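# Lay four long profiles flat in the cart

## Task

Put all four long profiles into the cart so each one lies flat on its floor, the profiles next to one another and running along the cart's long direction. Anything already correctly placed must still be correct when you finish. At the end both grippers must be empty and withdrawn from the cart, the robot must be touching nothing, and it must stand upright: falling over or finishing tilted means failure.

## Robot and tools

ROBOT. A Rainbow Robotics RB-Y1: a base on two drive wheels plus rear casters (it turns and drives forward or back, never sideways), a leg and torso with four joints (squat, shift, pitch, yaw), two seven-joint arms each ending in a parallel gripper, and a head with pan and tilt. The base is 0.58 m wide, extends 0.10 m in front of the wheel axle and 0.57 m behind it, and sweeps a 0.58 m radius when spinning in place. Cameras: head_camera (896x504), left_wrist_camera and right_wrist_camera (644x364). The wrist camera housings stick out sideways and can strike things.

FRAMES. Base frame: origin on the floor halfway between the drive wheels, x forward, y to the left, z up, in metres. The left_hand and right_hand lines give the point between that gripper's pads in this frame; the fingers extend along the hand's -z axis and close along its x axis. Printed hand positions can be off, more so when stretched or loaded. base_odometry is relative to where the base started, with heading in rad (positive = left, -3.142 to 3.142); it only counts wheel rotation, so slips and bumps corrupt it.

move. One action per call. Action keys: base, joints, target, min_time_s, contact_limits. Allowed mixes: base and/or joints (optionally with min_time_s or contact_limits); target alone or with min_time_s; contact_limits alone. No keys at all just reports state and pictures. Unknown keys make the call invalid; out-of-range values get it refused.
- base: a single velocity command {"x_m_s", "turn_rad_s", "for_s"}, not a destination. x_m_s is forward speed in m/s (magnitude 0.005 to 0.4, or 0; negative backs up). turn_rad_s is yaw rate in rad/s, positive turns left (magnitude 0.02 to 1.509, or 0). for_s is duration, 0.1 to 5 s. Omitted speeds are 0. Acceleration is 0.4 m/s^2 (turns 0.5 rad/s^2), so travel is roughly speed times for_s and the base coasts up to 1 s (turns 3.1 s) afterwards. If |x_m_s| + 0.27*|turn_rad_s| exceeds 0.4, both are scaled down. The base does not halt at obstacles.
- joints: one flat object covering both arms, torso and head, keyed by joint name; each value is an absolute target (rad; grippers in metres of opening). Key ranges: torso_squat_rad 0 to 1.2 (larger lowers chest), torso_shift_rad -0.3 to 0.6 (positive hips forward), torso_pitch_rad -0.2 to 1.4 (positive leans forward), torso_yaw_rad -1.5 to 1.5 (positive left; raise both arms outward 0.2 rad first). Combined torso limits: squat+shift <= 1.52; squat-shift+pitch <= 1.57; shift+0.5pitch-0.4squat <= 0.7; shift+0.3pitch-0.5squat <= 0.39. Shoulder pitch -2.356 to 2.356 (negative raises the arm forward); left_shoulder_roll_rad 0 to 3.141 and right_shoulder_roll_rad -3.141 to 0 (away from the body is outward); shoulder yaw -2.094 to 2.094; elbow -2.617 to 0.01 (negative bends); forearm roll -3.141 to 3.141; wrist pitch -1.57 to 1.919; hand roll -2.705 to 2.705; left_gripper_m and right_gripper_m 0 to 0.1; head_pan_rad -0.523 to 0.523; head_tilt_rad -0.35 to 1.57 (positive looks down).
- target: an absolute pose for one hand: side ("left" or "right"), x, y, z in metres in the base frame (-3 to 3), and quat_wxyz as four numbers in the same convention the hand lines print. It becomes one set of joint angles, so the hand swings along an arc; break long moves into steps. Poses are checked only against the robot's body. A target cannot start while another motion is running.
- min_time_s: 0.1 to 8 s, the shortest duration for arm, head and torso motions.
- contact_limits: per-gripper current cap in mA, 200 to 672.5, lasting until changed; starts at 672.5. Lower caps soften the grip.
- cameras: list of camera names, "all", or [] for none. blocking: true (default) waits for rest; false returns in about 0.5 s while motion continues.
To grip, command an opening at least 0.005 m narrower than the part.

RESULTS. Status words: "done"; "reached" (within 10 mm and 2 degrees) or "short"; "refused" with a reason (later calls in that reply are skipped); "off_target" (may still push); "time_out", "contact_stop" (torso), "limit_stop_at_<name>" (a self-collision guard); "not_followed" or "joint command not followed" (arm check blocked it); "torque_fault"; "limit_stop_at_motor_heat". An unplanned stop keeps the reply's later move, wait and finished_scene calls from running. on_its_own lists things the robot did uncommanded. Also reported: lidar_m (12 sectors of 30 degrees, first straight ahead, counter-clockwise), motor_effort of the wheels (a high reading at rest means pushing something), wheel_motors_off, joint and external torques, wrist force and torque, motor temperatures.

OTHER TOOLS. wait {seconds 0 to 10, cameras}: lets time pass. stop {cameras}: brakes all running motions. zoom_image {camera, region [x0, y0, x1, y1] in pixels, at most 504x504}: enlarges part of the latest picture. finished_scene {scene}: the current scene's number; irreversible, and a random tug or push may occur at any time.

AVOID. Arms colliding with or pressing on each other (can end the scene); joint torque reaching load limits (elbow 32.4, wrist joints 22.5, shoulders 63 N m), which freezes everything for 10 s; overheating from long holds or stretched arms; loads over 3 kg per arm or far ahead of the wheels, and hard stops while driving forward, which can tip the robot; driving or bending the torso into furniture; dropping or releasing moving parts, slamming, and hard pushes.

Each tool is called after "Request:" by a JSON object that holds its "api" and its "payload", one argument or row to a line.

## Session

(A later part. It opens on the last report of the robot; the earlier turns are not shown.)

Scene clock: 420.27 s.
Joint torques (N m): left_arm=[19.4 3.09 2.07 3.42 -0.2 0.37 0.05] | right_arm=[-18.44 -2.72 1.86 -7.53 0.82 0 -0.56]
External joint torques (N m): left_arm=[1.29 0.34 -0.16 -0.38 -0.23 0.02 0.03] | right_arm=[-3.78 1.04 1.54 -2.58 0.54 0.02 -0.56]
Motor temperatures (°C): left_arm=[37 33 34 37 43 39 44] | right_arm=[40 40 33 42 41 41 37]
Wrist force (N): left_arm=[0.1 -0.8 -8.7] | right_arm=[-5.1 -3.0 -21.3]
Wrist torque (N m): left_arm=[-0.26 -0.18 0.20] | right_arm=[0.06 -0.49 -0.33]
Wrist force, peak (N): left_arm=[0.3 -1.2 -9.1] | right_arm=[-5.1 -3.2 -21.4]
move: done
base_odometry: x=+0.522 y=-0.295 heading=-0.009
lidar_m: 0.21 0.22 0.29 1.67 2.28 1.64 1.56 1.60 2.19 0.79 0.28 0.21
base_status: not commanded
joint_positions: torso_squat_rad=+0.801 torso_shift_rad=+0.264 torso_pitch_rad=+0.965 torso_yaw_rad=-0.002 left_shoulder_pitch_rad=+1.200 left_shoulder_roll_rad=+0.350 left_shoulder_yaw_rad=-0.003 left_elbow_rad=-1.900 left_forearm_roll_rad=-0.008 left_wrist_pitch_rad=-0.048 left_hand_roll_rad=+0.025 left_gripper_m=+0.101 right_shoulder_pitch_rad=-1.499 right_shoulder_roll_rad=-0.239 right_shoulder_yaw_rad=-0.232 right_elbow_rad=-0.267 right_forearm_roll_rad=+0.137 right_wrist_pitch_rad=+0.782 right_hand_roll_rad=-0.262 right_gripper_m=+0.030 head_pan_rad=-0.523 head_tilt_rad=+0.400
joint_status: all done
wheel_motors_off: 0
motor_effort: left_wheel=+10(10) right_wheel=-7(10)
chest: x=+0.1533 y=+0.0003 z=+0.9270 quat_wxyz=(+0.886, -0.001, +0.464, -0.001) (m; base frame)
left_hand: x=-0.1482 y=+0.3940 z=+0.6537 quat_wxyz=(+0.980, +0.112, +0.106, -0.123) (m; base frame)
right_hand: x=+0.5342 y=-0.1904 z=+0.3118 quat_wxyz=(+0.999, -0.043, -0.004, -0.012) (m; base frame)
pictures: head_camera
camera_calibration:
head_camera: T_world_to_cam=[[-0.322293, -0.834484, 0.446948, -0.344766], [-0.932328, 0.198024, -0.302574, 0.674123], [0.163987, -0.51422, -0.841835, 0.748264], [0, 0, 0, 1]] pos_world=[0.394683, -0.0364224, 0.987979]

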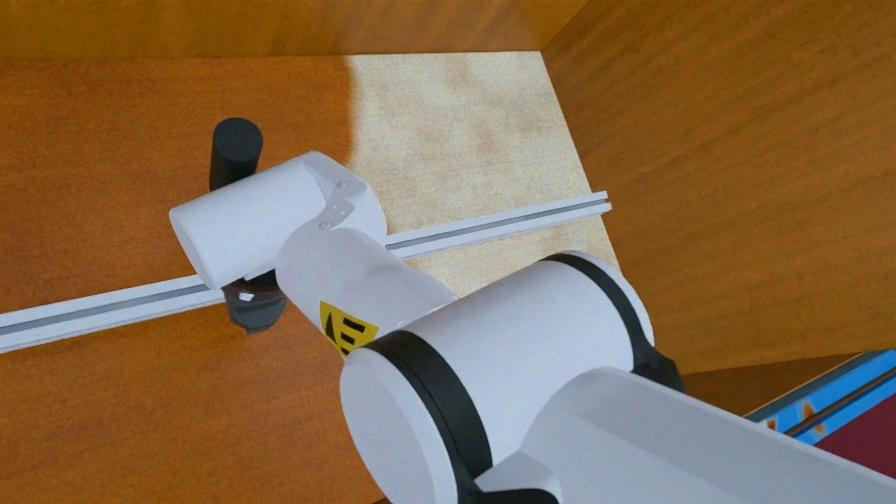

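Request:
{"api": "move", "payload": {
  "target": {"side":"right","x":0.535,"y":-0.19,"z":0.298,"quat_wxyz":[0.99905,-0.043,-0.004,-0.012]},
  "min_time_s": 1.5,
  "cameras": []
}}

Request:
{"api": "move", "payload": {
  "target": {"side":"right","x":0.535,"y":-0.19,"z":0.288,"quat_wxyz":[0.99905,-0.043,-0.004,-0.012]},
  "min_time_s": 1.5,
  "cameras": ["head_camera","right_wrist_camera"]
}}

Scene clock: 437.90 s.
Joint torques (N m): left_arm=[18.82 2.82 1.93 3.22 -0.26 0.56 0.25] | right_arm=[-6.67 -2.38 1.16 -5.73 0.66 -5.95 -0.15]
External joint torques (N m): left_arm=[0.72 0.06 -0.31 -0.55 -0.29 0.22 0.24] | right_arm=[7.28 1.27 0.88 -0.88 0.4 -5.77 -0.16]
Motor temperatures (°C): left_arm=[38 33 34 37 43 38 44] | right_arm=[40 40 33 42 41 41 37]
Wrist force (N): left_arm=[-0.2 -1.2 -9.1] | right_arm=[-19.5 -8.3 57.4]
Wrist torque (N m): left_arm=[-0.23 -0.23 0.21] | right_arm=[0.48 1.58 -0.11]
Wrist force, peak (N): left_arm=[-0.2 -1.1 -9.2] | right_arm=[-18.8 -8.2 60.2]
move: short
base_odometry: x=+0.522 y=-0.295 heading=-0.009
lidar_m: 0.21 0.22 0.31 1.66 2.27 1.65 1.56 1.62 2.18 0.79 0.30 0.21
base_status: not commanded
joint_positions: torso_squat_rad=+0.801 torso_shift_rad=+0.263 torso_pitch_rad=+0.963 torso_yaw_rad=-0.002 left_shoulder_pitch_rad=+1.200 left_shoulder_roll_rad=+0.350 left_shoulder_yaw_rad=-0.003 left_elbow_rad=-1.900 left_forearm_roll_rad=-0.008 left_wrist_pitch_rad=-0.048 left_hand_roll_rad=+0.025 left_gripper_m=+0.101 right_shoulder_pitch_rad=-1.457 right_shoulder_roll_rad=-0.233 right_shoulder_yaw_rad=-0.230 right_elbow_rad=-0.267 right_forearm_roll_rad=+0.135 right_wrist_pitch_rad=+0.657 right_hand_roll_rad=-0.261 right_gripper_m=+0.030 head_pan_rad=-0.523 head_tilt_rad=+0.400
joint_status: all done
wheel_motors_off: 0
motor_effort: left_wheel=+9(10) right_wheel=-6(10)
chest: x=+0.1525 y=+0.0004 z=+0.9275 quat_wxyz=(+0.886, -0.001, +0.463, -0.001) (m; base frame)
left_hand: x=-0.1484 y=+0.3940 z=+0.6535 quat_wxyz=(+0.981, +0.112, +0.105, -0.123) (m; base frame)
right_hand: x=+0.5356 y=-0.1902 z=+0.3010 quat_wxyz=(+0.998, -0.031, -0.045, -0.010) (m; base frame)
right_hand_status: short (checked arc, as near as the solve gets, planned for 1.5 s): 3 mm and 4.9 deg off. The place is met; only the turn is off.
pictures: none
No camera images: "cameras" was empty.

Scene clock: 439.73 s.
Joint torques (N m): left_arm=[18.92 2.27 1.4 3.15 0 0.28 0.19] | right_arm=[20.91 12.52 0.87 12.74 -1.29 -5.09 -0.01]
External joint torques (N m): left_arm=[0.82 -0.5 -0.84 -0.56 -0.03 -0.06 0.18] | right_arm=[34.31 16.22 0.64 17.59 -1.52 -4.71 -0.02]
Motor temperatures (°C): left_arm=[38 33 34 37 43 38 44] | right_arm=[40 40 33 42 41 41 37]
Wrist force (N): left_arm=[-0.5 -1.1 -9.0] | right_arm=[-1.7 -22.3 196.4]
Wrist torque (N m): left_arm=[-0.23 -0.26 0.21] | right_arm=[0.77 3.97 -0.06]
Wrist force, peak (N): left_arm=[-0.4 -1.3 -9.3] | right_arm=[-48.5 -17.7 196.8]
move: short
base_odometry: x=+0.521 y=-0.295 heading=-0.009
lidar_m: 0.23 0.25 0.35 1.67 2.27 1.64 1.56 1.61 2.19 0.78 0.33 0.23
base_status: not commanded
joint_positions: torso_squat_rad=+0.802 torso_shift_rad=+0.261 torso_pitch_rad=+0.958 torso_yaw_rad=-0.003 left_shoulder_pitch_rad=+1.200 left_shoulder_roll_rad=+0.350 left_shoulder_yaw_rad=-0.003 left_elbow_rad=-1.900 left_forearm_roll_rad=-0.008 left_wrist_pitch_rad=-0.048 left_hand_roll_rad=+0.025 left_gripper_m=+0.101 right_shoulder_pitch_rad=-1.418 right_shoulder_roll_rad=-0.232 right_shoulder_yaw_rad=-0.227 right_elbow_rad=-0.272 right_forearm_roll_rad=+0.129 right_wrist_pitch_rad=+0.523 right_hand_roll_rad=-0.254 right_gripper_m=+0.030 head_pan_rad=-0.523 head_tilt_rad=+0.400
joint_status: all done
wheel_motors_off: 0
motor_effort: left_wheel=+14(15) right_wheel=+8(14)
chest: x=+0.1505 y=+0.0008 z=+0.9290 quat_wxyz=(+0.888, -0.002, +0.461, -0.001) (m; base frame)
left_hand: x=-0.1487 y=+0.3941 z=+0.6527 quat_wxyz=(+0.981, +0.111, +0.102, -0.123) (m; base frame)
right_hand: x=+0.5436 y=-0.1913 z=+0.2972 quat_wxyz=(+0.995, -0.019, -0.096, -0.008) (m; base frame)
right_hand_status: short (checked arc, as near as the solve gets, planned for 1.5 s): 13 mm and 10.9 deg off.
pictures: head_camera, right_wrist_camera
camera_calibration:
head_camera: T_world_to_cam=[[-0.326152, -0.833496, 0.445993, -0.344749], [-0.929887, 0.197981, -0.310023, 0.678608], [0.170105, -0.515837, -0.839629, 0.747652], [0, 0, 0, 1]] pos_world=[0.391409, -0.0360324, 0.99189]
right_wrist_camera: T_world_to_cam=[[-0.979638, 0.0307854, -0.198398, 0.5991], [-0.0546092, 0.910061, 0.41086, 0.111922], [0.193203, 0.413329, -0.889849, 0.312587], [0, 0, 0, 1]] pos_world=[0.532621, -0.249501, 0.351031]

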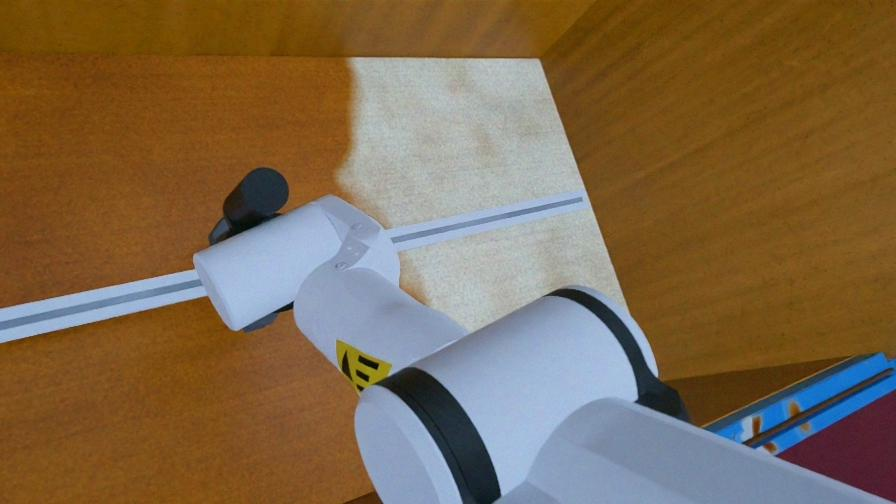

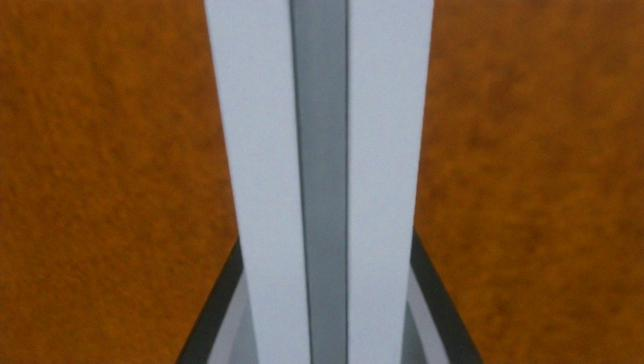

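Request:
{"api": "move", "payload": {
  "target": {"side":"right","x":0.538,"y":-0.19,"z":0.303,"quat_wxyz":[0.998,-0.031,-0.045,-0.010]},
  "min_time_s": 1.5,
  "cameras": ["right_wrist_camera"]
}}

Scene clock: 443.80 s.
Joint torques (N m): left_arm=[18.83 2.54 1.67 3.33 -0.23 0.5 0.34] | right_arm=[0.53 2.22 -0.77 5.67 -0.59 3.91 -0.19]
External joint torques (N m): left_arm=[0.72 -0.22 -0.57 -0.44 -0.26 0.15 0.32] | right_arm=[14.5 5.9 -1.04 10.57 -0.84 4.13 -0.2]
Motor temperatures (°C): left_arm=[38 33 34 37 43 38 44] | right_arm=[40 40 33 42 41 42 37]
Wrist force (N): left_arm=[0.5 -1.1 -8.2] | right_arm=[11.9 -6.8 10.4]
Wrist torque (N m): left_arm=[-0.25 -0.18 0.21] | right_arm=[0.19 -0.42 -0.40]
Wrist force, peak (N): left_arm=[-0.2 -0.9 -9.3] | right_arm=[-1.2 -22.5 196.8]
move: done
base_odometry: x=+0.522 y=-0.295 heading=-0.009
lidar_m: 0.22 0.24 0.33 1.66 2.28 1.64 1.56 1.61 2.19 0.79 0.31 0.23
base_status: not commanded
joint_positions: torso_squat_rad=+0.801 torso_shift_rad=+0.263 torso_pitch_rad=+0.963 torso_yaw_rad=-0.002 left_shoulder_pitch_rad=+1.200 left_shoulder_roll_rad=+0.350 left_shoulder_yaw_rad=-0.003 left_elbow_rad=-1.900 left_forearm_roll_rad=-0.008 left_wrist_pitch_rad=-0.048 left_hand_roll_rad=+0.025 left_gripper_m=+0.101 right_shoulder_pitch_rad=-1.457 right_shoulder_roll_rad=-0.235 right_shoulder_yaw_rad=-0.229 right_elbow_rad=-0.270 right_forearm_roll_rad=+0.128 right_wrist_pitch_rad=+0.640 right_hand_roll_rad=-0.254 right_gripper_m=+0.030 head_pan_rad=-0.523 head_tilt_rad=+0.400
joint_status: all done
wheel_motors_off: 0
motor_effort: left_wheel=+9(15) right_wheel=-11(14)
chest: x=+0.1527 y=+0.0005 z=+0.9274 quat_wxyz=(+0.886, -0.001, +0.463, -0.001) (m; base frame)
left_hand: x=-0.1483 y=+0.3940 z=+0.6535 quat_wxyz=(+0.981, +0.112, +0.105, -0.123) (m; base frame)
right_hand: x=+0.5403 y=-0.1892 z=+0.3014 quat_wxyz=(+0.998, -0.028, -0.054, -0.009) (m; base frame)
right_hand_status: reached (checked arc, planned for 1.5 s): 3 mm and 1.1 deg off.
pictures: right_wrist_camera
camera_calibration:
right_wrist_camera: T_world_to_cam=[[-0.992694, 0.0327208, -0.116135, 0.579267], [-0.0165001, 0.916668, 0.399309, 0.0921734], [0.119523, 0.398308, -0.909431, 0.358916], [0, 0, 0, 1]] pos_world=[0.533658, -0.246406, 0.356877]

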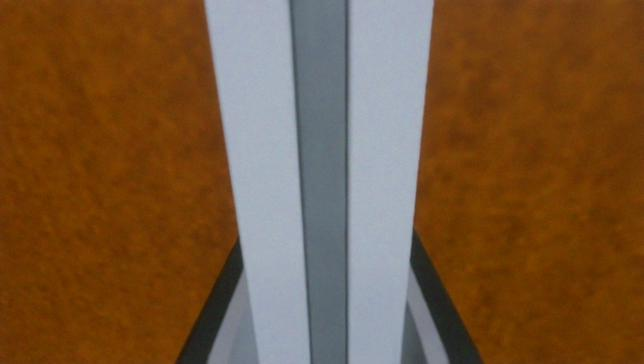

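Request:
{"api": "move", "payload": {
  "joints": {"right_gripper_m":0.055},
  "cameras": []
}}

Request:
{"api": "move", "payload": {
  "target": {"side":"right","x":0.53,"y":-0.19,"z":0.36,"quat_wxyz":[0.999,-0.03,-0.04,-0.010]},
  "min_time_s": 1.5,
  "cameras": ["head_camera","right_wrist_camera"]
}}

Scene clock: 447.90 s.
Joint torques (N m): left_arm=[18.76 2.74 1.15 3.49 0 0.67 0.36] | right_arm=[7.11 3.1 -0.42 9.12 -0.51 4.27 -0.26]
External joint torques (N m): left_arm=[0.66 -0.02 -1.08 -0.28 -0.03 0.32 0.34] | right_arm=[21.14 6.79 -0.7 14.04 -0.77 4.49 -0.27]
Motor temperatures (°C): left_arm=[38 33 34 37 43 38 44] | right_arm=[39 40 33 42 41 42 37]
Wrist force (N): left_arm=[-0.3 -1.0 -8.6] | right_arm=[17.3 -7.3 27.1]
Wrist torque (N m): left_arm=[-0.27 -0.23 0.22] | right_arm=[0.25 0.05 -0.38]
Wrist force, peak (N): left_arm=[-0.3 -1.1 -9.3] | right_arm=[16.3 -7.2 29.5]
move: done
base_odometry: x=+0.522 y=-0.295 heading=-0.009
lidar_m: 0.22 0.24 0.34 1.66 2.28 1.63 1.56 1.60 2.17 0.77 0.30 0.23
base_status: not commanded
joint_positions: torso_squat_rad=+0.801 torso_shift_rad=+0.263 torso_pitch_rad=+0.963 torso_yaw_rad=-0.002 left_shoulder_pitch_rad=+1.200 left_shoulder_roll_rad=+0.350 left_shoulder_yaw_rad=-0.003 left_elbow_rad=-1.900 left_forearm_roll_rad=-0.008 left_wrist_pitch_rad=-0.048 left_hand_roll_rad=+0.025 left_gripper_m=+0.101 right_shoulder_pitch_rad=-1.458 right_shoulder_roll_rad=-0.235 right_shoulder_yaw_rad=-0.229 right_elbow_rad=-0.271 right_forearm_roll_rad=+0.128 right_wrist_pitch_rad=+0.640 right_hand_roll_rad=-0.254 right_gripper_m=+0.055 head_pan_rad=-0.523 head_tilt_rad=+0.400
joint_status: all done
wheel_motors_off: 0
motor_effort: left_wheel=+7(9) right_wheel=-14(15)
chest: x=+0.1527 y=+0.0005 z=+0.9274 quat_wxyz=(+0.886, -0.001, +0.463, -0.001) (m; base frame)
left_hand: x=-0.1483 y=+0.3940 z=+0.6535 quat_wxyz=(+0.981, +0.112, +0.105, -0.123) (m; base frame)
right_hand: x=+0.5419 y=-0.1889 z=+0.3021 quat_wxyz=(+0.998, -0.028, -0.055, -0.009) (m; base frame)
pictures: none
No camera images: "cameras" was empty.

Scene clock: 449.73 s.
Joint torques (N m): left_arm=[19.09 2.98 1.54 3.44 -0.01 0.23 0.38] | right_arm=[-11.14 -1.36 1.06 -9.19 0.54 -0.54 0.03]
External joint torques (N m): left_arm=[0.99 0.22 -0.69 -0.35 -0.04 -0.12 0.37] | right_arm=[-0.15 0.88 0.67 -1.57 0.19 -0.36 0.03]
Motor temperatures (°C): left_arm=[38 33 34 37 43 38 44] | right_arm=[39 40 33 42 41 42 37]
Wrist force (N): left_arm=[-0.2 -1.1 -8.8] | right_arm=[-5.2 -3.7 -11.6]
Wrist torque (N m): left_arm=[-0.24 -0.23 0.21] | right_arm=[0.00 -0.49 -0.35]
Wrist force, peak (N): left_arm=[0.0 -1.5 -9.2] | right_arm=[31.7 -5.4 74.7]
move: done
base_odometry: x=+0.522 y=-0.295 heading=-0.009
lidar_m: 0.22 0.23 0.34 1.66 2.28 1.65 1.56 1.61 2.18 0.78 0.31 0.24
base_status: not commanded
joint_positions: torso_squat_rad=+0.801 torso_shift_rad=+0.263 torso_pitch_rad=+0.965 torso_yaw_rad=-0.002 left_shoulder_pitch_rad=+1.200 left_shoulder_roll_rad=+0.350 left_shoulder_yaw_rad=-0.003 left_elbow_rad=-1.900 left_forearm_roll_rad=-0.008 left_wrist_pitch_rad=-0.048 left_hand_roll_rad=+0.025 left_gripper_m=+0.101 right_shoulder_pitch_rad=-1.125 right_shoulder_roll_rad=-0.140 right_shoulder_yaw_rad=-0.220 right_elbow_rad=-1.108 right_forearm_roll_rad=+0.115 right_wrist_pitch_rad=+1.162 right_hand_roll_rad=-0.161 right_gripper_m=+0.055 head_pan_rad=-0.523 head_tilt_rad=+0.400
joint_status: all done
wheel_motors_off: 0
motor_effort: left_wheel=+8(9) right_wheel=-11(22)
chest: x=+0.1532 y=+0.0004 z=+0.9271 quat_wxyz=(+0.886, -0.001, +0.464, -0.001) (m; base frame)
left_hand: x=-0.1483 y=+0.3940 z=+0.6537 quat_wxyz=(+0.980, +0.112, +0.105, -0.123) (m; base frame)
right_hand: x=+0.5295 y=-0.1902 z=+0.3592 quat_wxyz=(+0.999, -0.030, -0.039, -0.010) (m; base frame)
right_hand_status: reached (checked arc, planned for 1.5 s): 1 mm and 0.1 deg off.
pictures: head_camera, right_wrist_camera
camera_calibration:
head_camera: T_world_to_cam=[[-0.322492, -0.834457, 0.446856, -0.344731], [-0.932197, 0.198017, -0.302982, 0.674382], [0.16434, -0.514267, -0.841737, 0.748241], [0, 0, 0, 1]] pos_world=[0.394517, -0.0364073, 0.988193]
right_wrist_camera: T_world_to_cam=[[-0.995662, 0.0355955, -0.0859631, 0.566499], [-0.0013297, 0.918385, 0.395685, 0.0634621], [0.0930319, 0.394083, -0.914354, 0.428264], [0, 0, 0, 1]] pos_world=[0.524284, -0.247219, 0.415172]

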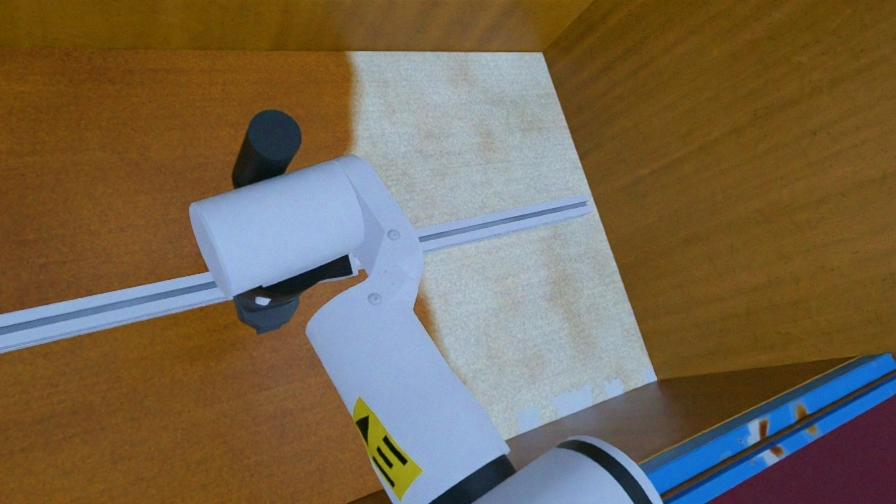

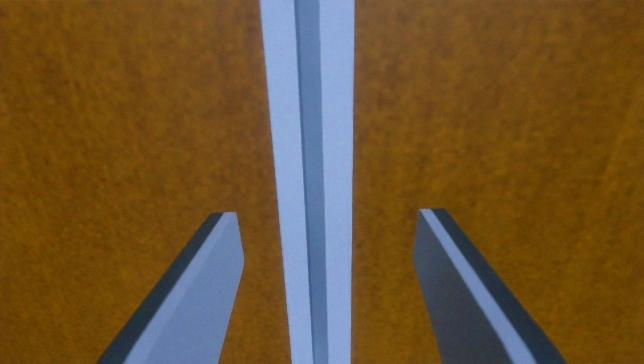

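Request:
{"api": "move", "payload": {
  "target": {"side":"right","x":0.51,"y":-0.19,"z":0.46,"quat_wxyz":[0.999,-0.03,-0.04,-0.010]},
  "min_time_s": 1.5,
  "cameras": []
}}

Request:
{"api": "move", "payload": {
  "target": {"side":"right","x":0.5,"y":-0.19,"z":0.56,"quat_wxyz":[0.999,-0.03,-0.04,-0.010]},
  "min_time_s": 1.5,
  "cameras": []
}}

Request:
{"api": "move", "payload": {
  "joints": {"torso_shift_rad":0,"torso_pitch_rad":0.7,"head_pan_rad":0},
  "cameras": ["head_camera"]
}}

Scene clock: 460.33 s.
Joint torques (N m): left_arm=[19.23 2.66 1.93 3.13 -0.21 0.69 -0.12] | right_arm=[-9.04 0.71 1.34 -9.99 0.79 -0.37 -0.09]
External joint torques (N m): left_arm=[1.13 -0.1 -0.3 -0.65 -0.24 0.34 -0.14] | right_arm=[-0.02 1.82 0.64 -1.4 0.42 -0.18 -0.09]
Motor temperatures (°C): left_arm=[38 33 34 37 43 38 44] | right_arm=[39 40 33 42 41 41 37]
Wrist force (N): left_arm=[0.0 -1.0 -8.8] | right_arm=[-5.7 -3.6 -11.9]
Wrist torque (N m): left_arm=[-0.24 -0.20 0.22] | right_arm=[-0.02 -0.51 -0.39]
Wrist force, peak (N): left_arm=[0.0 -1.3 -9.3] | right_arm=[-5.4 -3.8 -12.4]
move: done
base_odometry: x=+0.522 y=-0.295 heading=-0.009
lidar_m: 0.22 0.23 0.34 1.66 2.28 1.64 1.55 1.63 2.18 0.78 0.31 0.23
base_status: not commanded
joint_positions: torso_squat_rad=+0.801 torso_shift_rad=+0.263 torso_pitch_rad=+0.965 torso_yaw_rad=-0.002 left_shoulder_pitch_rad=+1.200 left_shoulder_roll_rad=+0.350 left_shoulder_yaw_rad=-0.003 left_elbow_rad=-1.900 left_forearm_roll_rad=-0.008 left_wrist_pitch_rad=-0.048 left_hand_roll_rad=+0.025 left_gripper_m=+0.101 right_shoulder_pitch_rad=-0.961 right_shoulder_roll_rad=-0.071 right_shoulder_yaw_rad=-0.197 right_elbow_rad=-1.710 right_forearm_roll_rad=+0.139 right_wrist_pitch_rad=+1.588 right_hand_roll_rad=-0.094 right_gripper_m=+0.055 head_pan_rad=-0.523 head_tilt_rad=+0.400
joint_status: all done
wheel_motors_off: 0
motor_effort: left_wheel=+8(9) right_wheel=-13(13)
chest: x=+0.1532 y=+0.0004 z=+0.9271 quat_wxyz=(+0.886, -0.001, +0.464, -0.001) (m; base frame)
left_hand: x=-0.1483 y=+0.3940 z=+0.6537 quat_wxyz=(+0.980, +0.112, +0.105, -0.123) (m; base frame)
right_hand: x=+0.5101 y=-0.1902 z=+0.4599 quat_wxyz=(+0.999, -0.030, -0.040, -0.010) (m; base frame)
right_hand_status: reached (checked arc, planned for 1.5 s): 0 mm and 0.0 deg off.
pictures: none
No camera images: "cameras" was empty.

Scene clock: 462.17 s.
Joint torques (N m): left_arm=[19.09 2.42 1.6 3.27 0.14 0.67 0.2] | right_arm=[-9.05 2 1.05 -9.75 0.69 -0.44 0.07]
External joint torques (N m): left_arm=[0.98 -0.34 -0.64 -0.52 0.11 0.32 0.18] | right_arm=[-0.48 2.29 -0.27 -1.57 0.36 -0.15 0.07]
Motor temperatures (°C): left_arm=[38 33 34 37 43 38 44] | right_arm=[39 40 33 42 41 41 37]
Wrist force (N): left_arm=[-0.1 -1.3 -8.8] | right_arm=[-5.8 -4.2 -12.5]
Wrist torque (N m): left_arm=[-0.22 -0.22 0.21] | right_arm=[0.05 -0.50 -0.37]
Wrist force, peak (N): left_arm=[-0.3 -1.4 -9.4] | right_arm=[-5.8 -4.2 -12.5]
move: short
base_odometry: x=+0.522 y=-0.295 heading=-0.009
lidar_m: 0.22 0.24 0.35 1.67 2.27 1.64 1.56 1.61 2.18 0.78 0.32 0.24
base_status: not commanded
joint_positions: torso_squat_rad=+0.801 torso_shift_rad=+0.263 torso_pitch_rad=+0.965 torso_yaw_rad=-0.002 left_shoulder_pitch_rad=+1.200 left_shoulder_roll_rad=+0.350 left_shoulder_yaw_rad=-0.003 left_elbow_rad=-1.900 left_forearm_roll_rad=-0.008 left_wrist_pitch_rad=-0.048 left_hand_roll_rad=+0.025 left_gripper_m=+0.101 right_shoulder_pitch_rad=-0.962 right_shoulder_roll_rad=+0.000 right_shoulder_yaw_rad=-0.207 right_elbow_rad=-2.111 right_forearm_roll_rad=+0.225 right_wrist_pitch_rad=+1.919 right_hand_roll_rad=+0.010 right_gripper_m=+0.055 head_pan_rad=-0.523 head_tilt_rad=+0.400
joint_status: all done
wheel_motors_off: 0
motor_effort: left_wheel=+8(9) right_wheel=-9(14)
chest: x=+0.1532 y=+0.0004 z=+0.9271 quat_wxyz=(+0.886, -0.001, +0.464, -0.001) (m; base frame)
left_hand: x=-0.1483 y=+0.3940 z=+0.6537 quat_wxyz=(+0.980, +0.112, +0.105, -0.123) (m; base frame)
right_hand: x=+0.5001 y=-0.1901 z=+0.5594 quat_wxyz=(+0.998, -0.031, -0.062, -0.009) (m; base frame)
right_hand_status: short (checked arc, as near as the solve gets, planned for 1.5 s): 1 mm and 2.5 deg off. The place is met; only the turn is off.
pictures: none
No camera images: "cameras" was empty.

Scene clock: 464.70 s.
Joint torques (N m): left_arm=[17.7 3.45 2.4 1.01 -0.1 -0.11 0.36] | right_arm=[-12.17 0.03 0.52 -8.8 0.46 -0.85 -0.09]
External joint torques (N m): left_arm=[0.63 -0.32 -0.61 -0.26 -0.15 0.02 0.36] | right_arm=[0.3 1.57 -0.8 -1.12 0.18 -0.06 -0.11]
Motor temperatures (°C): left_arm=[38 33 34 37 43 38 44] | right_arm=[39 40 33 42 41 41 37]
Wrist force (N): left_arm=[-1.9 -1.1 -8.8] | right_arm=[-7.1 -4.3 -12.0]
Wrist torque (N m): left_arm=[-0.27 -0.31 0.20] | right_arm=[0.06 -0.58 -0.40]
Wrist force, peak (N): left_arm=[-0.5 -1.4 -9.2] | right_arm=[-7.2 -4.5 -12.1]
move: done
base_odometry: x=+0.522 y=-0.295 heading=-0.009
lidar_m: 0.22 0.24 0.35 1.67 2.28 1.65 1.56 1.61 2.17 0.79 0.31 0.23
base_status: not commanded
joint_positions: torso_squat_rad=+0.801 torso_shift_rad=+0.000 torso_pitch_rad=+0.700 torso_yaw_rad=-0.002 left_shoulder_pitch_rad=+1.200 left_shoulder_roll_rad=+0.350 left_shoulder_yaw_rad=-0.003 left_elbow_rad=-1.900 left_forearm_roll_rad=-0.008 left_wrist_pitch_rad=-0.048 left_hand_roll_rad=+0.025 left_gripper_m=+0.101 right_shoulder_pitch_rad=-0.962 right_shoulder_roll_rad=+0.000 right_shoulder_yaw_rad=-0.207 right_elbow_rad=-2.111 right_forearm_roll_rad=+0.225 right_wrist_pitch_rad=+1.919 right_hand_roll_rad=+0.010 right_gripper_m=+0.055 head_pan_rad=+0.000 head_tilt_rad=+0.400
joint_status: all done
wheel_motors_off: 0
motor_effort: left_wheel=+8(9) right_wheel=-10(13)
chest: x=-0.0286 y=+0.0004 z=+1.0043 quat_wxyz=(+0.939, -0.001, +0.343, -0.001) (m; base frame)
left_hand: x=-0.2481 y=+0.3940 z=+0.6615 quat_wxyz=(+0.986, +0.127, -0.025, -0.107) (m; base frame)
right_hand: x=+0.4024 y=-0.1901 z=+0.7403 quat_wxyz=(+0.981, -0.030, -0.193, -0.013) (m; base frame)
pictures: head_camera
camera_calibration:
head_camera: T_world_to_cam=[[-0.0530047, -0.99811, 0.0310878, -0.0233328], [-0.867494, 0.0306038, -0.496506, 0.725897], [0.494616, -0.0532856, -0.867477, 0.874951], [0, 0, 0, 1]] pos_world=[0.195709, 0.00111835, 1.12014]

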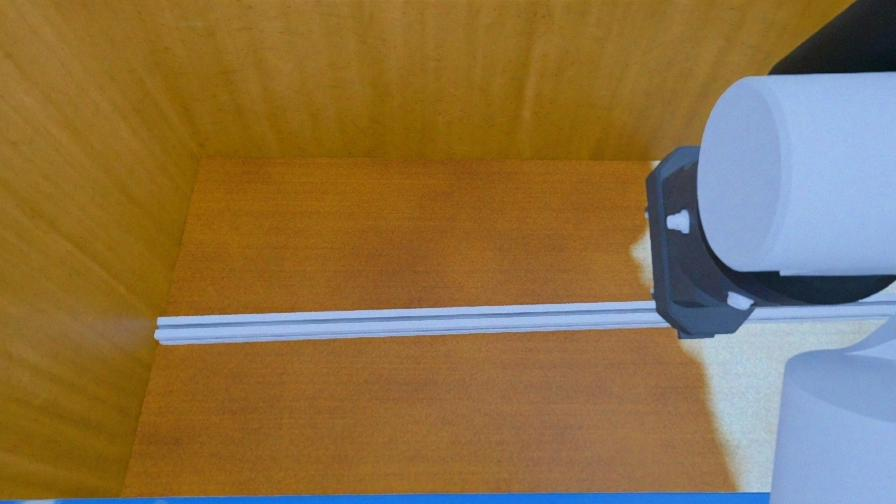

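Request:
{"api": "move", "payload": {
  "joints": {"torso_squat_rad":0.45,"torso_pitch_rad":0.5},
  "cameras": []
}}

Request:
{"api": "move", "payload": {
  "base": {"x_m_s":-0.25,"for_s":2.15},
  "cameras": []
}}

Request:
{"api": "move", "payload": {
  "joints": {"torso_squat_rad":0.8,"right_shoulder_pitch_rad":0.2,"right_shoulder_roll_rad":-0.15,"right_shoulder_yaw_rad":0,"right_elbow_rad":-1.8,"right_forearm_roll_rad":0,"right_wrist_pitch_rad":-0.3,"right_hand_roll_rad":1.57,"right_gripper_m":0.046},
  "base": {"turn_rad_s":0.6,"for_s":2.63},
  "cameras": ["head_camera"]
}}

Scene clock: 474.03 s.
Joint torques (N m): left_arm=[15.62 4.07 2.91 -0.83 -0.14 -0.48 0.14] | right_arm=[-14.35 -0.55 0.58 -8.04 0.54 -1.09 0.1]
External joint torques (N m): left_arm=[0.13 -0.29 -0.54 -0.14 -0.19 0 0.14] | right_arm=[0.5 1.87 -0.68 -1.1 0.32 0.02 0.07]
Motor temperatures (°C): left_arm=[38 33 34 37 43 38 44] | right_arm=[39 40 33 42 41 41 37]
Wrist force (N): left_arm=[-2.7 -1.6 -8.6] | right_arm=[-8.3 -4.5 -11.2]
Wrist torque (N m): left_arm=[-0.21 -0.38 0.25] | right_arm=[0.06 -0.65 -0.41]
Wrist force, peak (N): left_arm=[-2.3 -2.2 -8.9] | right_arm=[-7.4 -4.7 -12.4]
move: done
base_odometry: x=+0.522 y=-0.295 heading=-0.009
lidar_m: 0.22 0.23 0.35 1.67 2.28 1.64 1.56 1.61 2.18 0.78 0.31 0.23
base_status: not commanded
joint_positions: torso_squat_rad=+0.450 torso_shift_rad=+0.000 torso_pitch_rad=+0.500 torso_yaw_rad=-0.002 left_shoulder_pitch_rad=+1.200 left_shoulder_roll_rad=+0.350 left_shoulder_yaw_rad=-0.003 left_elbow_rad=-1.900 left_forearm_roll_rad=-0.008 left_wrist_pitch_rad=-0.048 left_hand_roll_rad=+0.025 left_gripper_m=+0.101 right_shoulder_pitch_rad=-0.962 right_shoulder_roll_rad=+0.000 right_shoulder_yaw_rad=-0.207 right_elbow_rad=-2.112 right_forearm_roll_rad=+0.225 right_wrist_pitch_rad=+1.919 right_hand_roll_rad=+0.010 right_gripper_m=+0.055 head_pan_rad=+0.000 head_tilt_rad=+0.400
joint_status: all done
wheel_motors_off: 0
motor_effort: left_wheel=+9(9) right_wheel=-11(13)
chest: x=-0.0797 y=+0.0004 z=+1.1823 quat_wxyz=(+0.969, -0.001, +0.247, -0.001) (m; base frame)
left_hand: x=-0.2266 y=+0.3940 z=+0.8028 quat_wxyz=(+0.978, +0.137, -0.123, -0.094) (m; base frame)
right_hand: x=+0.3952 y=-0.1900 z=+1.0092 quat_wxyz=(+0.956, -0.028, -0.290, -0.016) (m; base frame)
pictures: none
No camera images: "cameras" was empty.

Scene clock: 477.37 s.
Joint torques (N m): left_arm=[16.07 4.69 3.18 -1.3 -0.11 -0.34 0.21] | right_arm=[-15.15 -0.89 0.96 -7.69 0.51 -1.41 -0.12]
External joint torques (N m): left_arm=[0.58 0.33 -0.27 -0.6 -0.17 0.14 0.22] | right_arm=[-0.3 1.54 -0.29 -0.74 0.29 -0.29 -0.15]
Motor temperatures (°C): left_arm=[38 33 34 37 43 38 44] | right_arm=[39 40 33 42 41 41 37]
Wrist force (N): left_arm=[-2.6 -1.7 -8.5] | right_arm=[-8.4 -4.4 -11.1]
Wrist torque (N m): left_arm=[-0.20 -0.35 0.26] | right_arm=[0.06 -0.65 -0.41]
Wrist force, peak (N): left_arm=[-2.6 -1.6 -9.0] | right_arm=[-8.7 -4.4 -11.4]
move: done
base_odometry: x=-0.020 y=-0.290 heading=-0.011
lidar_m: 0.77 0.81 1.33 4.32 1.50 1.08 1.01 1.05 1.43 3.74 1.06 0.79
base_status: done (sent for 2.17 of 2.17 s)
joint_positions: torso_squat_rad=+0.450 torso_shift_rad=+0.000 torso_pitch_rad=+0.500 torso_yaw_rad=-0.002 left_shoulder_pitch_rad=+1.200 left_shoulder_roll_rad=+0.350 left_shoulder_yaw_rad=-0.003 left_elbow_rad=-1.900 left_forearm_roll_rad=-0.008 left_wrist_pitch_rad=-0.048 left_hand_roll_rad=+0.025 left_gripper_m=+0.101 right_shoulder_pitch_rad=-0.962 right_shoulder_roll_rad=+0.000 right_shoulder_yaw_rad=-0.207 right_elbow_rad=-2.112 right_forearm_roll_rad=+0.225 right_wrist_pitch_rad=+1.919 right_hand_roll_rad=+0.010 right_gripper_m=+0.055 head_pan_rad=+0.000 head_tilt_rad=+0.400
joint_status: not commanded
wheel_motors_off: 0
motor_effort: left_wheel=-17(36) right_wheel=+20(44)
chest: x=-0.0797 y=+0.0004 z=+1.1824 quat_wxyz=(+0.969, -0.001, +0.247, -0.001) (m; base frame)
left_hand: x=-0.2266 y=+0.3941 z=+0.8028 quat_wxyz=(+0.978, +0.137, -0.123, -0.094) (m; base frame)
right_hand: x=+0.3952 y=-0.1901 z=+1.0093 quat_wxyz=(+0.956, -0.028, -0.290, -0.016) (m; base frame)
pictures: none
No camera images: "cameras" was empty.

Scene clock: 481.57 s.
Joint torques (N m): left_arm=[16.94 4.98 2.91 -1.08 -0.14 -0.62 0.4] | right_arm=[1.58 -4.1 -1.12 -10.09 0.18 -1.92 -0.74]
External joint torques (N m): left_arm=[1.46 0.62 -0.54 -0.38 -0.2 -0.14 0.4] | right_arm=[-0.6 -1.21 0.92 -1.4 0.12 -0.02 -0.72]
Motor temperatures (°C): left_arm=[38 33 34 36 43 38 44] | right_arm=[38 40 33 42 41 41 37]
Wrist force (N): left_arm=[-2.3 -1.8 -8.6] | right_arm=[-3.4 1.8 -7.2]
Wrist torque (N m): left_arm=[-0.17 -0.29 0.23] | right_arm=[-0.33 -0.35 -0.34]
Wrist force, peak (N): left_arm=[-2.7 -1.9 -9.0] | right_arm=[-9.0 -3.1 -10.9]
move: done
base_odometry: x=-0.020 y=-0.290 heading=+1.569
lidar_m: 4.11 1.45 1.05 1.02 1.07 1.45 3.87 1.05 0.78 0.76 0.81 1.32
base_status: done (sent for 2.63 of 2.63 s)
joint_positions: torso_squat_rad=+0.800 torso_shift_rad=+0.000 torso_pitch_rad=+0.500 torso_yaw_rad=-0.002 left_shoulder_pitch_rad=+1.200 left_shoulder_roll_rad=+0.350 left_shoulder_yaw_rad=-0.003 left_elbow_rad=-1.900 left_forearm_roll_rad=-0.008 left_wrist_pitch_rad=-0.048 left_hand_roll_rad=+0.025 left_gripper_m=+0.101 right_shoulder_pitch_rad=+0.200 right_shoulder_roll_rad=-0.150 right_shoulder_yaw_rad=+0.000 right_elbow_rad=-1.800 right_forearm_roll_rad=+0.000 right_wrist_pitch_rad=-0.300 right_hand_roll_rad=+1.570 right_gripper_m=+0.046 head_pan_rad=+0.000 head_tilt_rad=+0.400
joint_status: all done
wheel_motors_off: 0
motor_effort: left_wheel=+3(43) right_wheel=+17(51)
chest: x=-0.0797 y=+0.0003 z=+1.0398 quat_wxyz=(+0.969, -0.001, +0.247, -0.001) (m; base frame)
left_hand: x=-0.2266 y=+0.3940 z=+0.6602 quat_wxyz=(+0.978, +0.137, -0.123, -0.094) (m; base frame)
right_hand: x=+0.2494 y=-0.2725 z=+0.7025 quat_wxyz=(+0.492, -0.489, -0.423, +0.583) (m; base frame)
pictures: head_camera
camera_calibration:
head_camera: T_world_to_cam=[[-0.058095, -0.998113, 0.0198692, -0.0159061], [-0.751391, 0.0306131, -0.659147, 0.877558], [0.657295, -0.0532226, -0.751751, 0.823655], [0, 0, 0, 1]] pos_world=[0.11708, 0.00109622, 1.19794]

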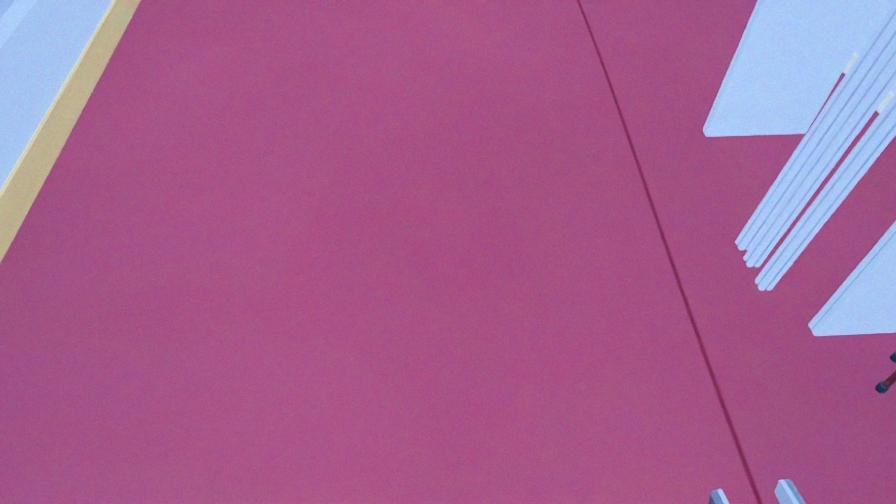

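Request:
{"api": "move", "payload": {
  "base": {"x_m_s":0.3,"for_s":4.0},
  "joints": {"torso_squat_rad":1.05},
  "cameras": []
}}

Request:
{"api": "move", "payload": {
  "base": {"turn_rad_s":-0.6,"for_s":2.63},
  "joints": {"head_tilt_rad":0.3,"head_pan_rad":-0.1},
  "cameras": ["head_camera"]
}}

Request:
{"api": "move", "payload": {
  "target": {"side":"right","x":0.42,"y":-0.19,"z":0.55,"quat_wxyz":[0.5,-0.5,-0.5,0.5]},
  "min_time_s": 1.5,
  "cameras": ["head_camera","right_wrist_camera"]
}}

Scene clock: 493.07 s.
Joint torques (N m): left_arm=[16.25 3.73 2.69 -0.71 -0.15 -0.5 0.17] | right_arm=[1.66 -4.46 -1.11 -9.83 0.19 -2.13 -0.48]
External joint torques (N m): left_arm=[0.76 -0.63 -0.75 -0.02 -0.21 -0.03 0.18] | right_arm=[-0.53 -1.57 0.93 -1.14 0.13 -0.23 -0.46]
Motor temperatures (°C): left_arm=[37 33 34 36 43 38 43] | right_arm=[38 40 33 42 41 41 37]
Wrist force (N): left_arm=[-2.5 -1.6 -8.2] | right_arm=[-3.9 2.1 -7.4]
Wrist torque (N m): left_arm=[-0.22 -0.38 0.23] | right_arm=[-0.43 -0.41 -0.33]
Wrist force, peak (N): left_arm=[-2.7 -2.1 -9.1] | right_arm=[-4.0 2.1 -7.7]
move: done
base_odometry: x=-0.018 y=+0.910 heading=+1.569
lidar_m: 4.15 1.47 1.07 1.04 1.07 1.46 3.91 1.14 0.98 0.87 1.01 2.15
base_status: done (sent for 4 of 4 s)
joint_positions: torso_squat_rad=+1.050 torso_shift_rad=+0.000 torso_pitch_rad=+0.500 torso_yaw_rad=-0.002 left_shoulder_pitch_rad=+1.200 left_shoulder_roll_rad=+0.350 left_shoulder_yaw_rad=-0.003 left_elbow_rad=-1.900 left_forearm_roll_rad=-0.008 left_wrist_pitch_rad=-0.048 left_hand_roll_rad=+0.025 left_gripper_m=+0.101 right_shoulder_pitch_rad=+0.200 right_shoulder_roll_rad=-0.150 right_shoulder_yaw_rad=+0.000 right_elbow_rad=-1.800 right_forearm_roll_rad=+0.000 right_wrist_pitch_rad=-0.300 right_hand_roll_rad=+1.570 right_gripper_m=+0.046 head_pan_rad=+0.000 head_tilt_rad=+0.400
joint_status: all done
wheel_motors_off: 0
motor_effort: left_wheel=+8(43) right_wheel=-10(52)
chest: x=-0.0796 y=+0.0003 z=+0.9003 quat_wxyz=(+0.969, -0.001, +0.247, -0.001) (m; base frame)
left_hand: x=-0.2266 y=+0.3940 z=+0.5209 quat_wxyz=(+0.978, +0.137, -0.123, -0.094) (m; base frame)
right_hand: x=+0.2495 y=-0.2725 z=+0.5630 quat_wxyz=(+0.492, -0.489, -0.423, +0.583) (m; base frame)
pictures: none
No camera images: "cameras" was empty.

Scene clock: 497.23 s.
Joint torques (N m): left_arm=[16.39 4.37 2.52 -1.17 -0.17 -0.57 0.07] | right_arm=[2.49 -3.97 -1.12 -9.99 0.16 -2.04 -0.54]
External joint torques (N m): left_arm=[0.9 0.01 -0.93 -0.48 -0.23 -0.09 0.08] | right_arm=[0.3 -1.08 0.93 -1.3 0.09 -0.14 -0.53]
Motor temperatures (°C): left_arm=[37 33 34 36 43 38 43] | right_arm=[38 40 33 42 41 41 37]
Wrist force (N): left_arm=[-3.1 -1.6 -8.4] | right_arm=[-3.8 2.0 -7.4]
Wrist torque (N m): left_arm=[-0.22 -0.44 0.24] | right_arm=[-0.40 -0.41 -0.31]
Wrist force, peak (N): left_arm=[-2.8 -1.6 -9.2] | right_arm=[-3.9 2.1 -7.7]
move: done
base_odometry: x=-0.018 y=+0.910 heading=-0.010
lidar_m: 0.87 1.01 2.13 4.34 1.51 1.08 1.02 1.06 1.43 3.76 1.14 0.97
base_status: done (sent for 2.63 of 2.63 s)
joint_positions: torso_squat_rad=+1.050 torso_shift_rad=+0.000 torso_pitch_rad=+0.500 torso_yaw_rad=-0.002 left_shoulder_pitch_rad=+1.200 left_shoulder_roll_rad=+0.350 left_shoulder_yaw_rad=-0.003 left_elbow_rad=-1.900 left_forearm_roll_rad=-0.008 left_wrist_pitch_rad=-0.048 left_hand_roll_rad=+0.025 left_gripper_m=+0.101 right_shoulder_pitch_rad=+0.200 right_shoulder_roll_rad=-0.150 right_shoulder_yaw_rad=+0.000 right_elbow_rad=-1.800 right_forearm_roll_rad=+0.000 right_wrist_pitch_rad=-0.300 right_hand_roll_rad=+1.570 right_gripper_m=+0.046 head_pan_rad=-0.100 head_tilt_rad=+0.300
joint_status: all done
wheel_motors_off: 0
motor_effort: left_wheel=+16(38) right_wheel=+3(46)
chest: x=-0.0796 y=+0.0003 z=+0.9003 quat_wxyz=(+0.969, -0.001, +0.247, -0.001) (m; base frame)
left_hand: x=-0.2266 y=+0.3940 z=+0.5209 quat_wxyz=(+0.978, +0.137, -0.123, -0.094) (m; base frame)
right_hand: x=+0.2495 y=-0.2725 z=+0.5630 quat_wxyz=(+0.492, -0.489, -0.423, +0.583) (m; base frame)
pictures: head_camera
camera_calibration:
head_camera: T_world_to_cam=[[-0.146765, -0.987244, 0.0617191, -0.0545923], [-0.678246, 0.0550182, -0.732773, 0.861582], [0.72003, -0.149406, -0.677669, 0.637589], [0, 0, 0, 1]] pos_world=[0.117269, -0.00603902, 1.06679]

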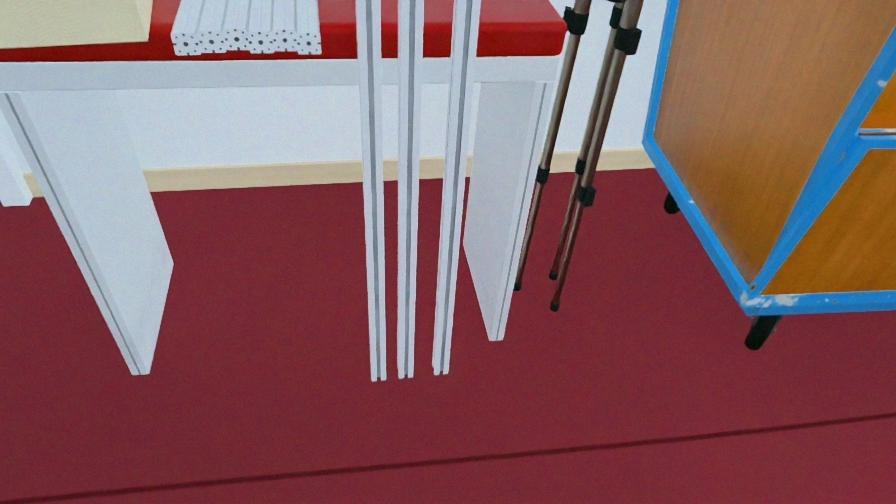

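Scene clock: 499.07 s.
Joint torques (N m): left_arm=[15.86 4.65 3.46 -0.88 -0.26 -0.49 0.04] | right_arm=[-8.74 0.8 -0.42 -9.59 0.3 -2.04 0.03]
External joint torques (N m): left_arm=[0.37 0.29 0.01 -0.19 -0.32 -0.02 0.05] | right_arm=[0.22 1.4 -0.8 -0.82 -0.01 -0.14 0.03]
Motor temperatures (°C): left_arm=[37 33 34 36 43 38 43] | right_arm=[38 40 33 42 41 41 37]
Wrist force (N): left_arm=[-2.7 -1.3 -8.4] | right_arm=[-4.5 1.6 -5.9]
Wrist torque (N m): left_arm=[-0.25 -0.40 0.25] | right_arm=[-0.38 -0.48 -0.34]
Wrist force, peak (N): left_arm=[-2.6 -2.1 -8.9] | right_arm=[-4.0 2.0 -7.4]
move: done
base_odometry: x=-0.018 y=+0.910 heading=-0.010
lidar_m: 0.88 1.01 2.15 4.34 1.51 1.09 1.02 1.06 1.43 3.75 1.14 0.98
base_status: not commanded
joint_positions: torso_squat_rad=+1.050 torso_shift_rad=+0.000 torso_pitch_rad=+0.500 torso_yaw_rad=-0.002 left_shoulder_pitch_rad=+1.200 left_shoulder_roll_rad=+0.350 left_shoulder_yaw_rad=-0.003 left_elbow_rad=-1.900 left_forearm_roll_rad=-0.008 left_wrist_pitch_rad=-0.048 left_hand_roll_rad=+0.025 left_gripper_m=+0.101 right_shoulder_pitch_rad=-0.482 right_shoulder_roll_rad=+0.000 right_shoulder_yaw_rad=-0.097 right_elbow_rad=-1.148 right_forearm_roll_rad=-0.127 right_wrist_pitch_rad=-0.474 right_hand_roll_rad=+1.722 right_gripper_m=+0.046 head_pan_rad=-0.100 head_tilt_rad=+0.300
joint_status: all done
wheel_motors_off: 0
motor_effort: left_wheel=+16(17) right_wheel=+2(6)
chest: x=-0.0796 y=+0.0003 z=+0.9003 quat_wxyz=(+0.969, -0.001, +0.247, -0.001) (m; base frame)
left_hand: x=-0.2266 y=+0.3940 z=+0.5209 quat_wxyz=(+0.978, +0.137, -0.123, -0.094) (m; base frame)
right_hand: x=+0.4199 y=-0.1900 z=+0.5502 quat_wxyz=(+0.500, -0.499, -0.500, +0.501) (m; base frame)
right_hand_status: reached (checked arc, planned for 1.5 s): 0 mm and 0.1 deg off.
pictures: head_camera, right_wrist_camera
camera_calibration:
head_camera: T_world_to_cam=[[-0.146762, -0.987244, 0.061718, -0.054591], [-0.678245, 0.0550172, -0.732774, 0.861583], [0.720031, -0.149404, -0.677668, 0.637588], [0, 0, 0, 1]] pos_world=[0.117269, -0.00603864, 1.06679]
right_wrist_camera: T_world_to_cam=[[0.00752091, -0.999815, -0.0177103, -0.181725], [-0.451314, 0.0124105, -0.892279, 0.713028], [0.892333, 0.0147036, -0.451138, -0.0496468], [0, 0, 0, 1]] pos_world=[0.367468, -0.18981, 0.610604]

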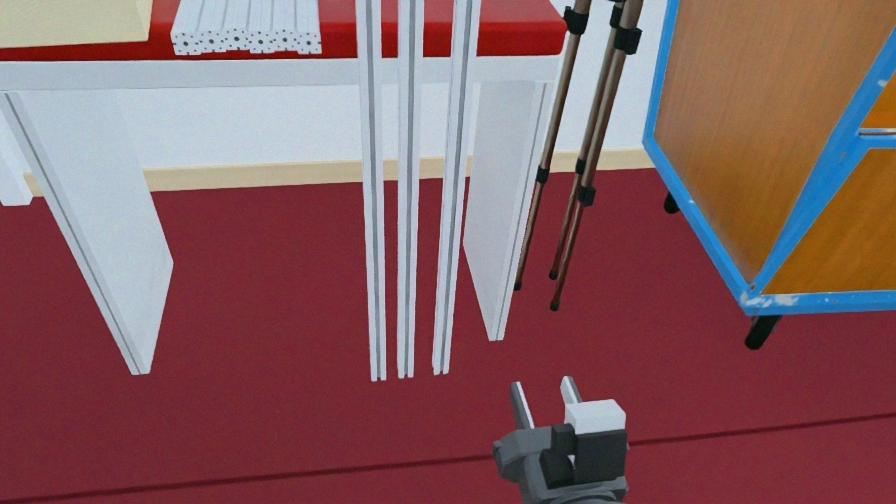

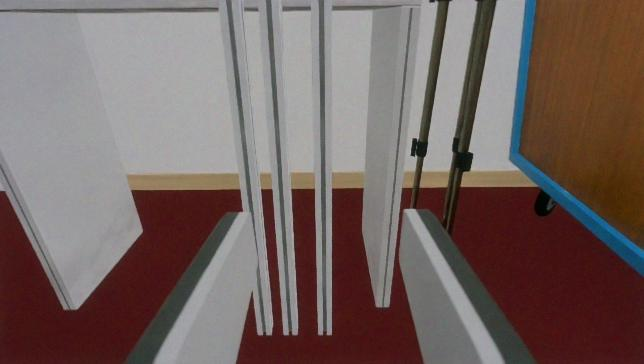

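Request:
{"api": "move", "payload": {
  "base": {"x_m_s":0.25,"for_s":1.4},
  "cameras": ["right_wrist_camera"]
}}

Scene clock: 505.33 s.
Joint torques (N m): left_arm=[15.98 3.9 3.39 -0.76 -0.39 -0.59 0.23] | right_arm=[-8.78 0.44 0.05 -10.03 0.35 -2.17 -0.29]
External joint torques (N m): left_arm=[0.49 -0.46 -0.06 -0.07 -0.45 -0.11 0.23] | right_arm=[0.18 1.03 -0.32 -1.26 0.04 -0.26 -0.29]
Motor temperatures (°C): left_arm=[37 33 34 36 43 38 43] | right_arm=[38 40 33 42 41 41 37]
Wrist force (N): left_arm=[-2.6 -1.5 -8.1] | right_arm=[-4.4 1.4 -6.2]
Wrist torque (N m): left_arm=[-0.21 -0.41 0.24] | right_arm=[-0.35 -0.47 -0.35]
Wrist force, peak (N): left_arm=[-2.7 -1.9 -8.9] | right_arm=[-4.4 1.7 -6.4]
move: done
base_odometry: x=+0.332 y=+0.906 heading=-0.011
lidar_m: 0.52 0.70 1.66 4.39 2.00 1.45 1.37 1.42 1.92 1.67 0.88 0.54
base_status: done (sent for 1.4 of 1.4 s)
joint_positions: torso_squat_rad=+1.050 torso_shift_rad=+0.000 torso_pitch_rad=+0.500 torso_yaw_rad=-0.002 left_shoulder_pitch_rad=+1.200 left_shoulder_roll_rad=+0.350 left_shoulder_yaw_rad=-0.003 left_elbow_rad=-1.900 left_forearm_roll_rad=-0.008 left_wrist_pitch_rad=-0.048 left_hand_roll_rad=+0.025 left_gripper_m=+0.101 right_shoulder_pitch_rad=-0.482 right_shoulder_roll_rad=+0.000 right_shoulder_yaw_rad=-0.097 right_elbow_rad=-1.148 right_forearm_roll_rad=-0.127 right_wrist_pitch_rad=-0.474 right_hand_roll_rad=+1.722 right_gripper_m=+0.046 head_pan_rad=-0.100 head_tilt_rad=+0.300
joint_status: not commanded
wheel_motors_off: 0
motor_effort: left_wheel=-10(50) right_wheel=+5(43)
chest: x=-0.0796 y=+0.0003 z=+0.9003 quat_wxyz=(+0.969, -0.001, +0.247, -0.001) (m; base frame)
left_hand: x=-0.2266 y=+0.3940 z=+0.5209 quat_wxyz=(+0.978, +0.137, -0.123, -0.094) (m; base frame)
right_hand: x=+0.4199 y=-0.1901 z=+0.5501 quat_wxyz=(+0.500, -0.499, -0.500, +0.501) (m; base frame)
pictures: right_wrist_camera
camera_calibration:
right_wrist_camera: T_world_to_cam=[[0.00746821, -0.999816, -0.0176959, -0.18174], [-0.451441, 0.0124194, -0.892215, 0.712971], [0.89227, 0.0146519, -0.451265, -0.0495611], [0, 0, 0, 1]] pos_world=[0.367443, -0.189835, 0.610542]

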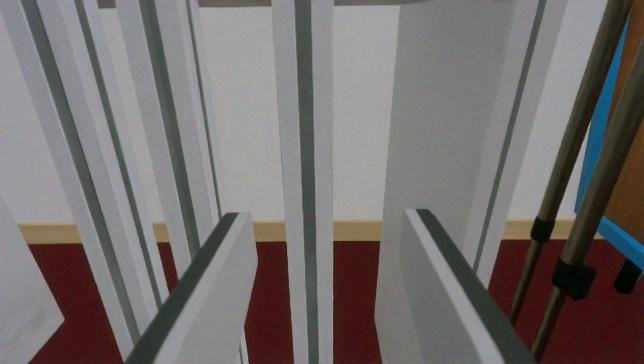

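Request:
{"api": "move", "payload": {
  "target": {"side":"right","x":0.42,"y":-0.178,"z":0.55,"quat_wxyz":[0.5,-0.5,-0.5,0.5]},
  "cameras": []
}}

Request:
{"api": "move", "payload": {
  "base": {"x_m_s":0.1,"for_s":0.9},
  "cameras": ["right_wrist_camera"]
}}

Scene clock: 510.17 s.
Joint torques (N m): left_arm=[16.19 4.08 2.63 -1.15 -0.12 -0.58 0.16] | right_arm=[-9.1 0.85 0.63 -9.85 0.68 -2.07 -0.32]
External joint torques (N m): left_arm=[0.7 -0.29 -0.82 -0.46 -0.17 -0.11 0.17] | right_arm=[-0.03 1.1 0.23 -1.11 0.32 -0.19 -0.32]
Motor temperatures (°C): left_arm=[37 33 34 36 43 38 43] | right_arm=[38 40 33 42 41 41 37]
Wrist force (N): left_arm=[-2.6 -1.8 -8.4] | right_arm=[-4.7 1.6 -5.8]
Wrist torque (N m): left_arm=[-0.18 -0.39 0.24] | right_arm=[-0.37 -0.48 -0.34]
Wrist force, peak (N): left_arm=[-3.2 -1.7 -8.9] | right_arm=[-5.1 1.7 -6.0]
move: done
base_odometry: x=+0.332 y=+0.906 heading=-0.011
lidar_m: 0.52 0.71 1.65 4.38 2.00 1.45 1.36 1.42 1.92 1.67 0.88 0.54
base_status: not commanded
joint_positions: torso_squat_rad=+1.050 torso_shift_rad=+0.000 torso_pitch_rad=+0.500 torso_yaw_rad=-0.002 left_shoulder_pitch_rad=+1.200 left_shoulder_roll_rad=+0.350 left_shoulder_yaw_rad=-0.003 left_elbow_rad=-1.900 left_forearm_roll_rad=-0.008 left_wrist_pitch_rad=-0.048 left_hand_roll_rad=+0.025 left_gripper_m=+0.101 right_shoulder_pitch_rad=-0.488 right_shoulder_roll_rad=+0.000 right_shoulder_yaw_rad=-0.060 right_elbow_rad=-1.136 right_forearm_roll_rad=-0.199 right_wrist_pitch_rad=-0.486 right_hand_roll_rad=+1.787 right_gripper_m=+0.046 head_pan_rad=-0.100 head_tilt_rad=+0.300
joint_status: all done
wheel_motors_off: 0
motor_effort: left_wheel=-9(10) right_wheel=+5(8)
chest: x=-0.0796 y=+0.0003 z=+0.9003 quat_wxyz=(+0.969, -0.001, +0.247, -0.001) (m; base frame)
left_hand: x=-0.2266 y=+0.3940 z=+0.5209 quat_wxyz=(+0.978, +0.137, -0.123, -0.094) (m; base frame)
right_hand: x=+0.4199 y=-0.1784 z=+0.5497 quat_wxyz=(+0.499, -0.498, -0.502, +0.502) (m; base frame)
right_hand_status: reached (checked arc, planned for 0.2 s): 1 mm and 0.4 deg off.
pictures: none
No camera images: "cameras" was empty.

Scene clock: 512.00 s.
Joint torques (N m): left_arm=[16.83 4.41 2.93 -0.86 -0.29 -0.45 0.22] | right_arm=[-9.02 0.27 0.34 -10.12 0.7 -2.14 -0.09]
External joint torques (N m): left_arm=[1.34 0.05 -0.52 -0.17 -0.35 0.03 0.23] | right_arm=[0.05 0.52 -0.06 -1.38 0.34 -0.25 -0.08]
Motor temperatures (°C): left_arm=[37 33 34 36 43 38 43] | right_arm=[38 40 33 42 41 41 37]
Wrist force (N): left_arm=[-2.7 -1.5 -8.4] | right_arm=[-4.4 1.8 -6.0]
Wrist torque (N m): left_arm=[-0.22 -0.41 0.25] | right_arm=[-0.38 -0.48 -0.34]
Wrist force, peak (N): left_arm=[-3.1 -1.8 -8.8] | right_arm=[-4.5 2.0 -6.5]
move: done
base_odometry: x=+0.422 y=+0.905 heading=-0.011
lidar_m: 0.43 0.64 1.55 4.04 2.14 1.55 1.45 1.51 2.03 1.36 0.84 0.46
base_status: done (sent for 0.9 of 0.9 s)
joint_positions: torso_squat_rad=+1.050 torso_shift_rad=+0.000 torso_pitch_rad=+0.500 torso_yaw_rad=-0.002 left_shoulder_pitch_rad=+1.200 left_shoulder_roll_rad=+0.350 left_shoulder_yaw_rad=-0.003 left_elbow_rad=-1.900 left_forearm_roll_rad=-0.008 left_wrist_pitch_rad=-0.048 left_hand_roll_rad=+0.025 left_gripper_m=+0.101 right_shoulder_pitch_rad=-0.488 right_shoulder_roll_rad=+0.000 right_shoulder_yaw_rad=-0.060 right_elbow_rad=-1.136 right_forearm_roll_rad=-0.199 right_wrist_pitch_rad=-0.486 right_hand_roll_rad=+1.787 right_gripper_m=+0.046 head_pan_rad=-0.100 head_tilt_rad=+0.300
joint_status: not commanded
wheel_motors_off: 0
motor_effort: left_wheel=-8(21) right_wheel=+4(35)
chest: x=-0.0796 y=+0.0003 z=+0.9003 quat_wxyz=(+0.969, -0.001, +0.247, -0.001) (m; base frame)
left_hand: x=-0.2266 y=+0.3940 z=+0.5209 quat_wxyz=(+0.978, +0.137, -0.123, -0.094) (m; base frame)
right_hand: x=+0.4199 y=-0.1784 z=+0.5498 quat_wxyz=(+0.498, -0.498, -0.502, +0.502) (m; base frame)
pictures: right_wrist_camera
camera_calibration:
right_wrist_camera: T_world_to_cam=[[0.0130335, -0.99975, -0.0181571, -0.172166], [-0.45025, 0.0103457, -0.892843, 0.711954], [0.892807, 0.0198121, -0.450003, -0.0498736], [0, 0, 0, 1]] pos_world=[0.367328, -0.1785, 0.610093]

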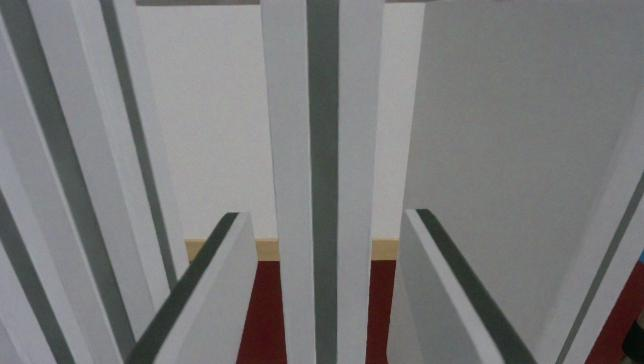

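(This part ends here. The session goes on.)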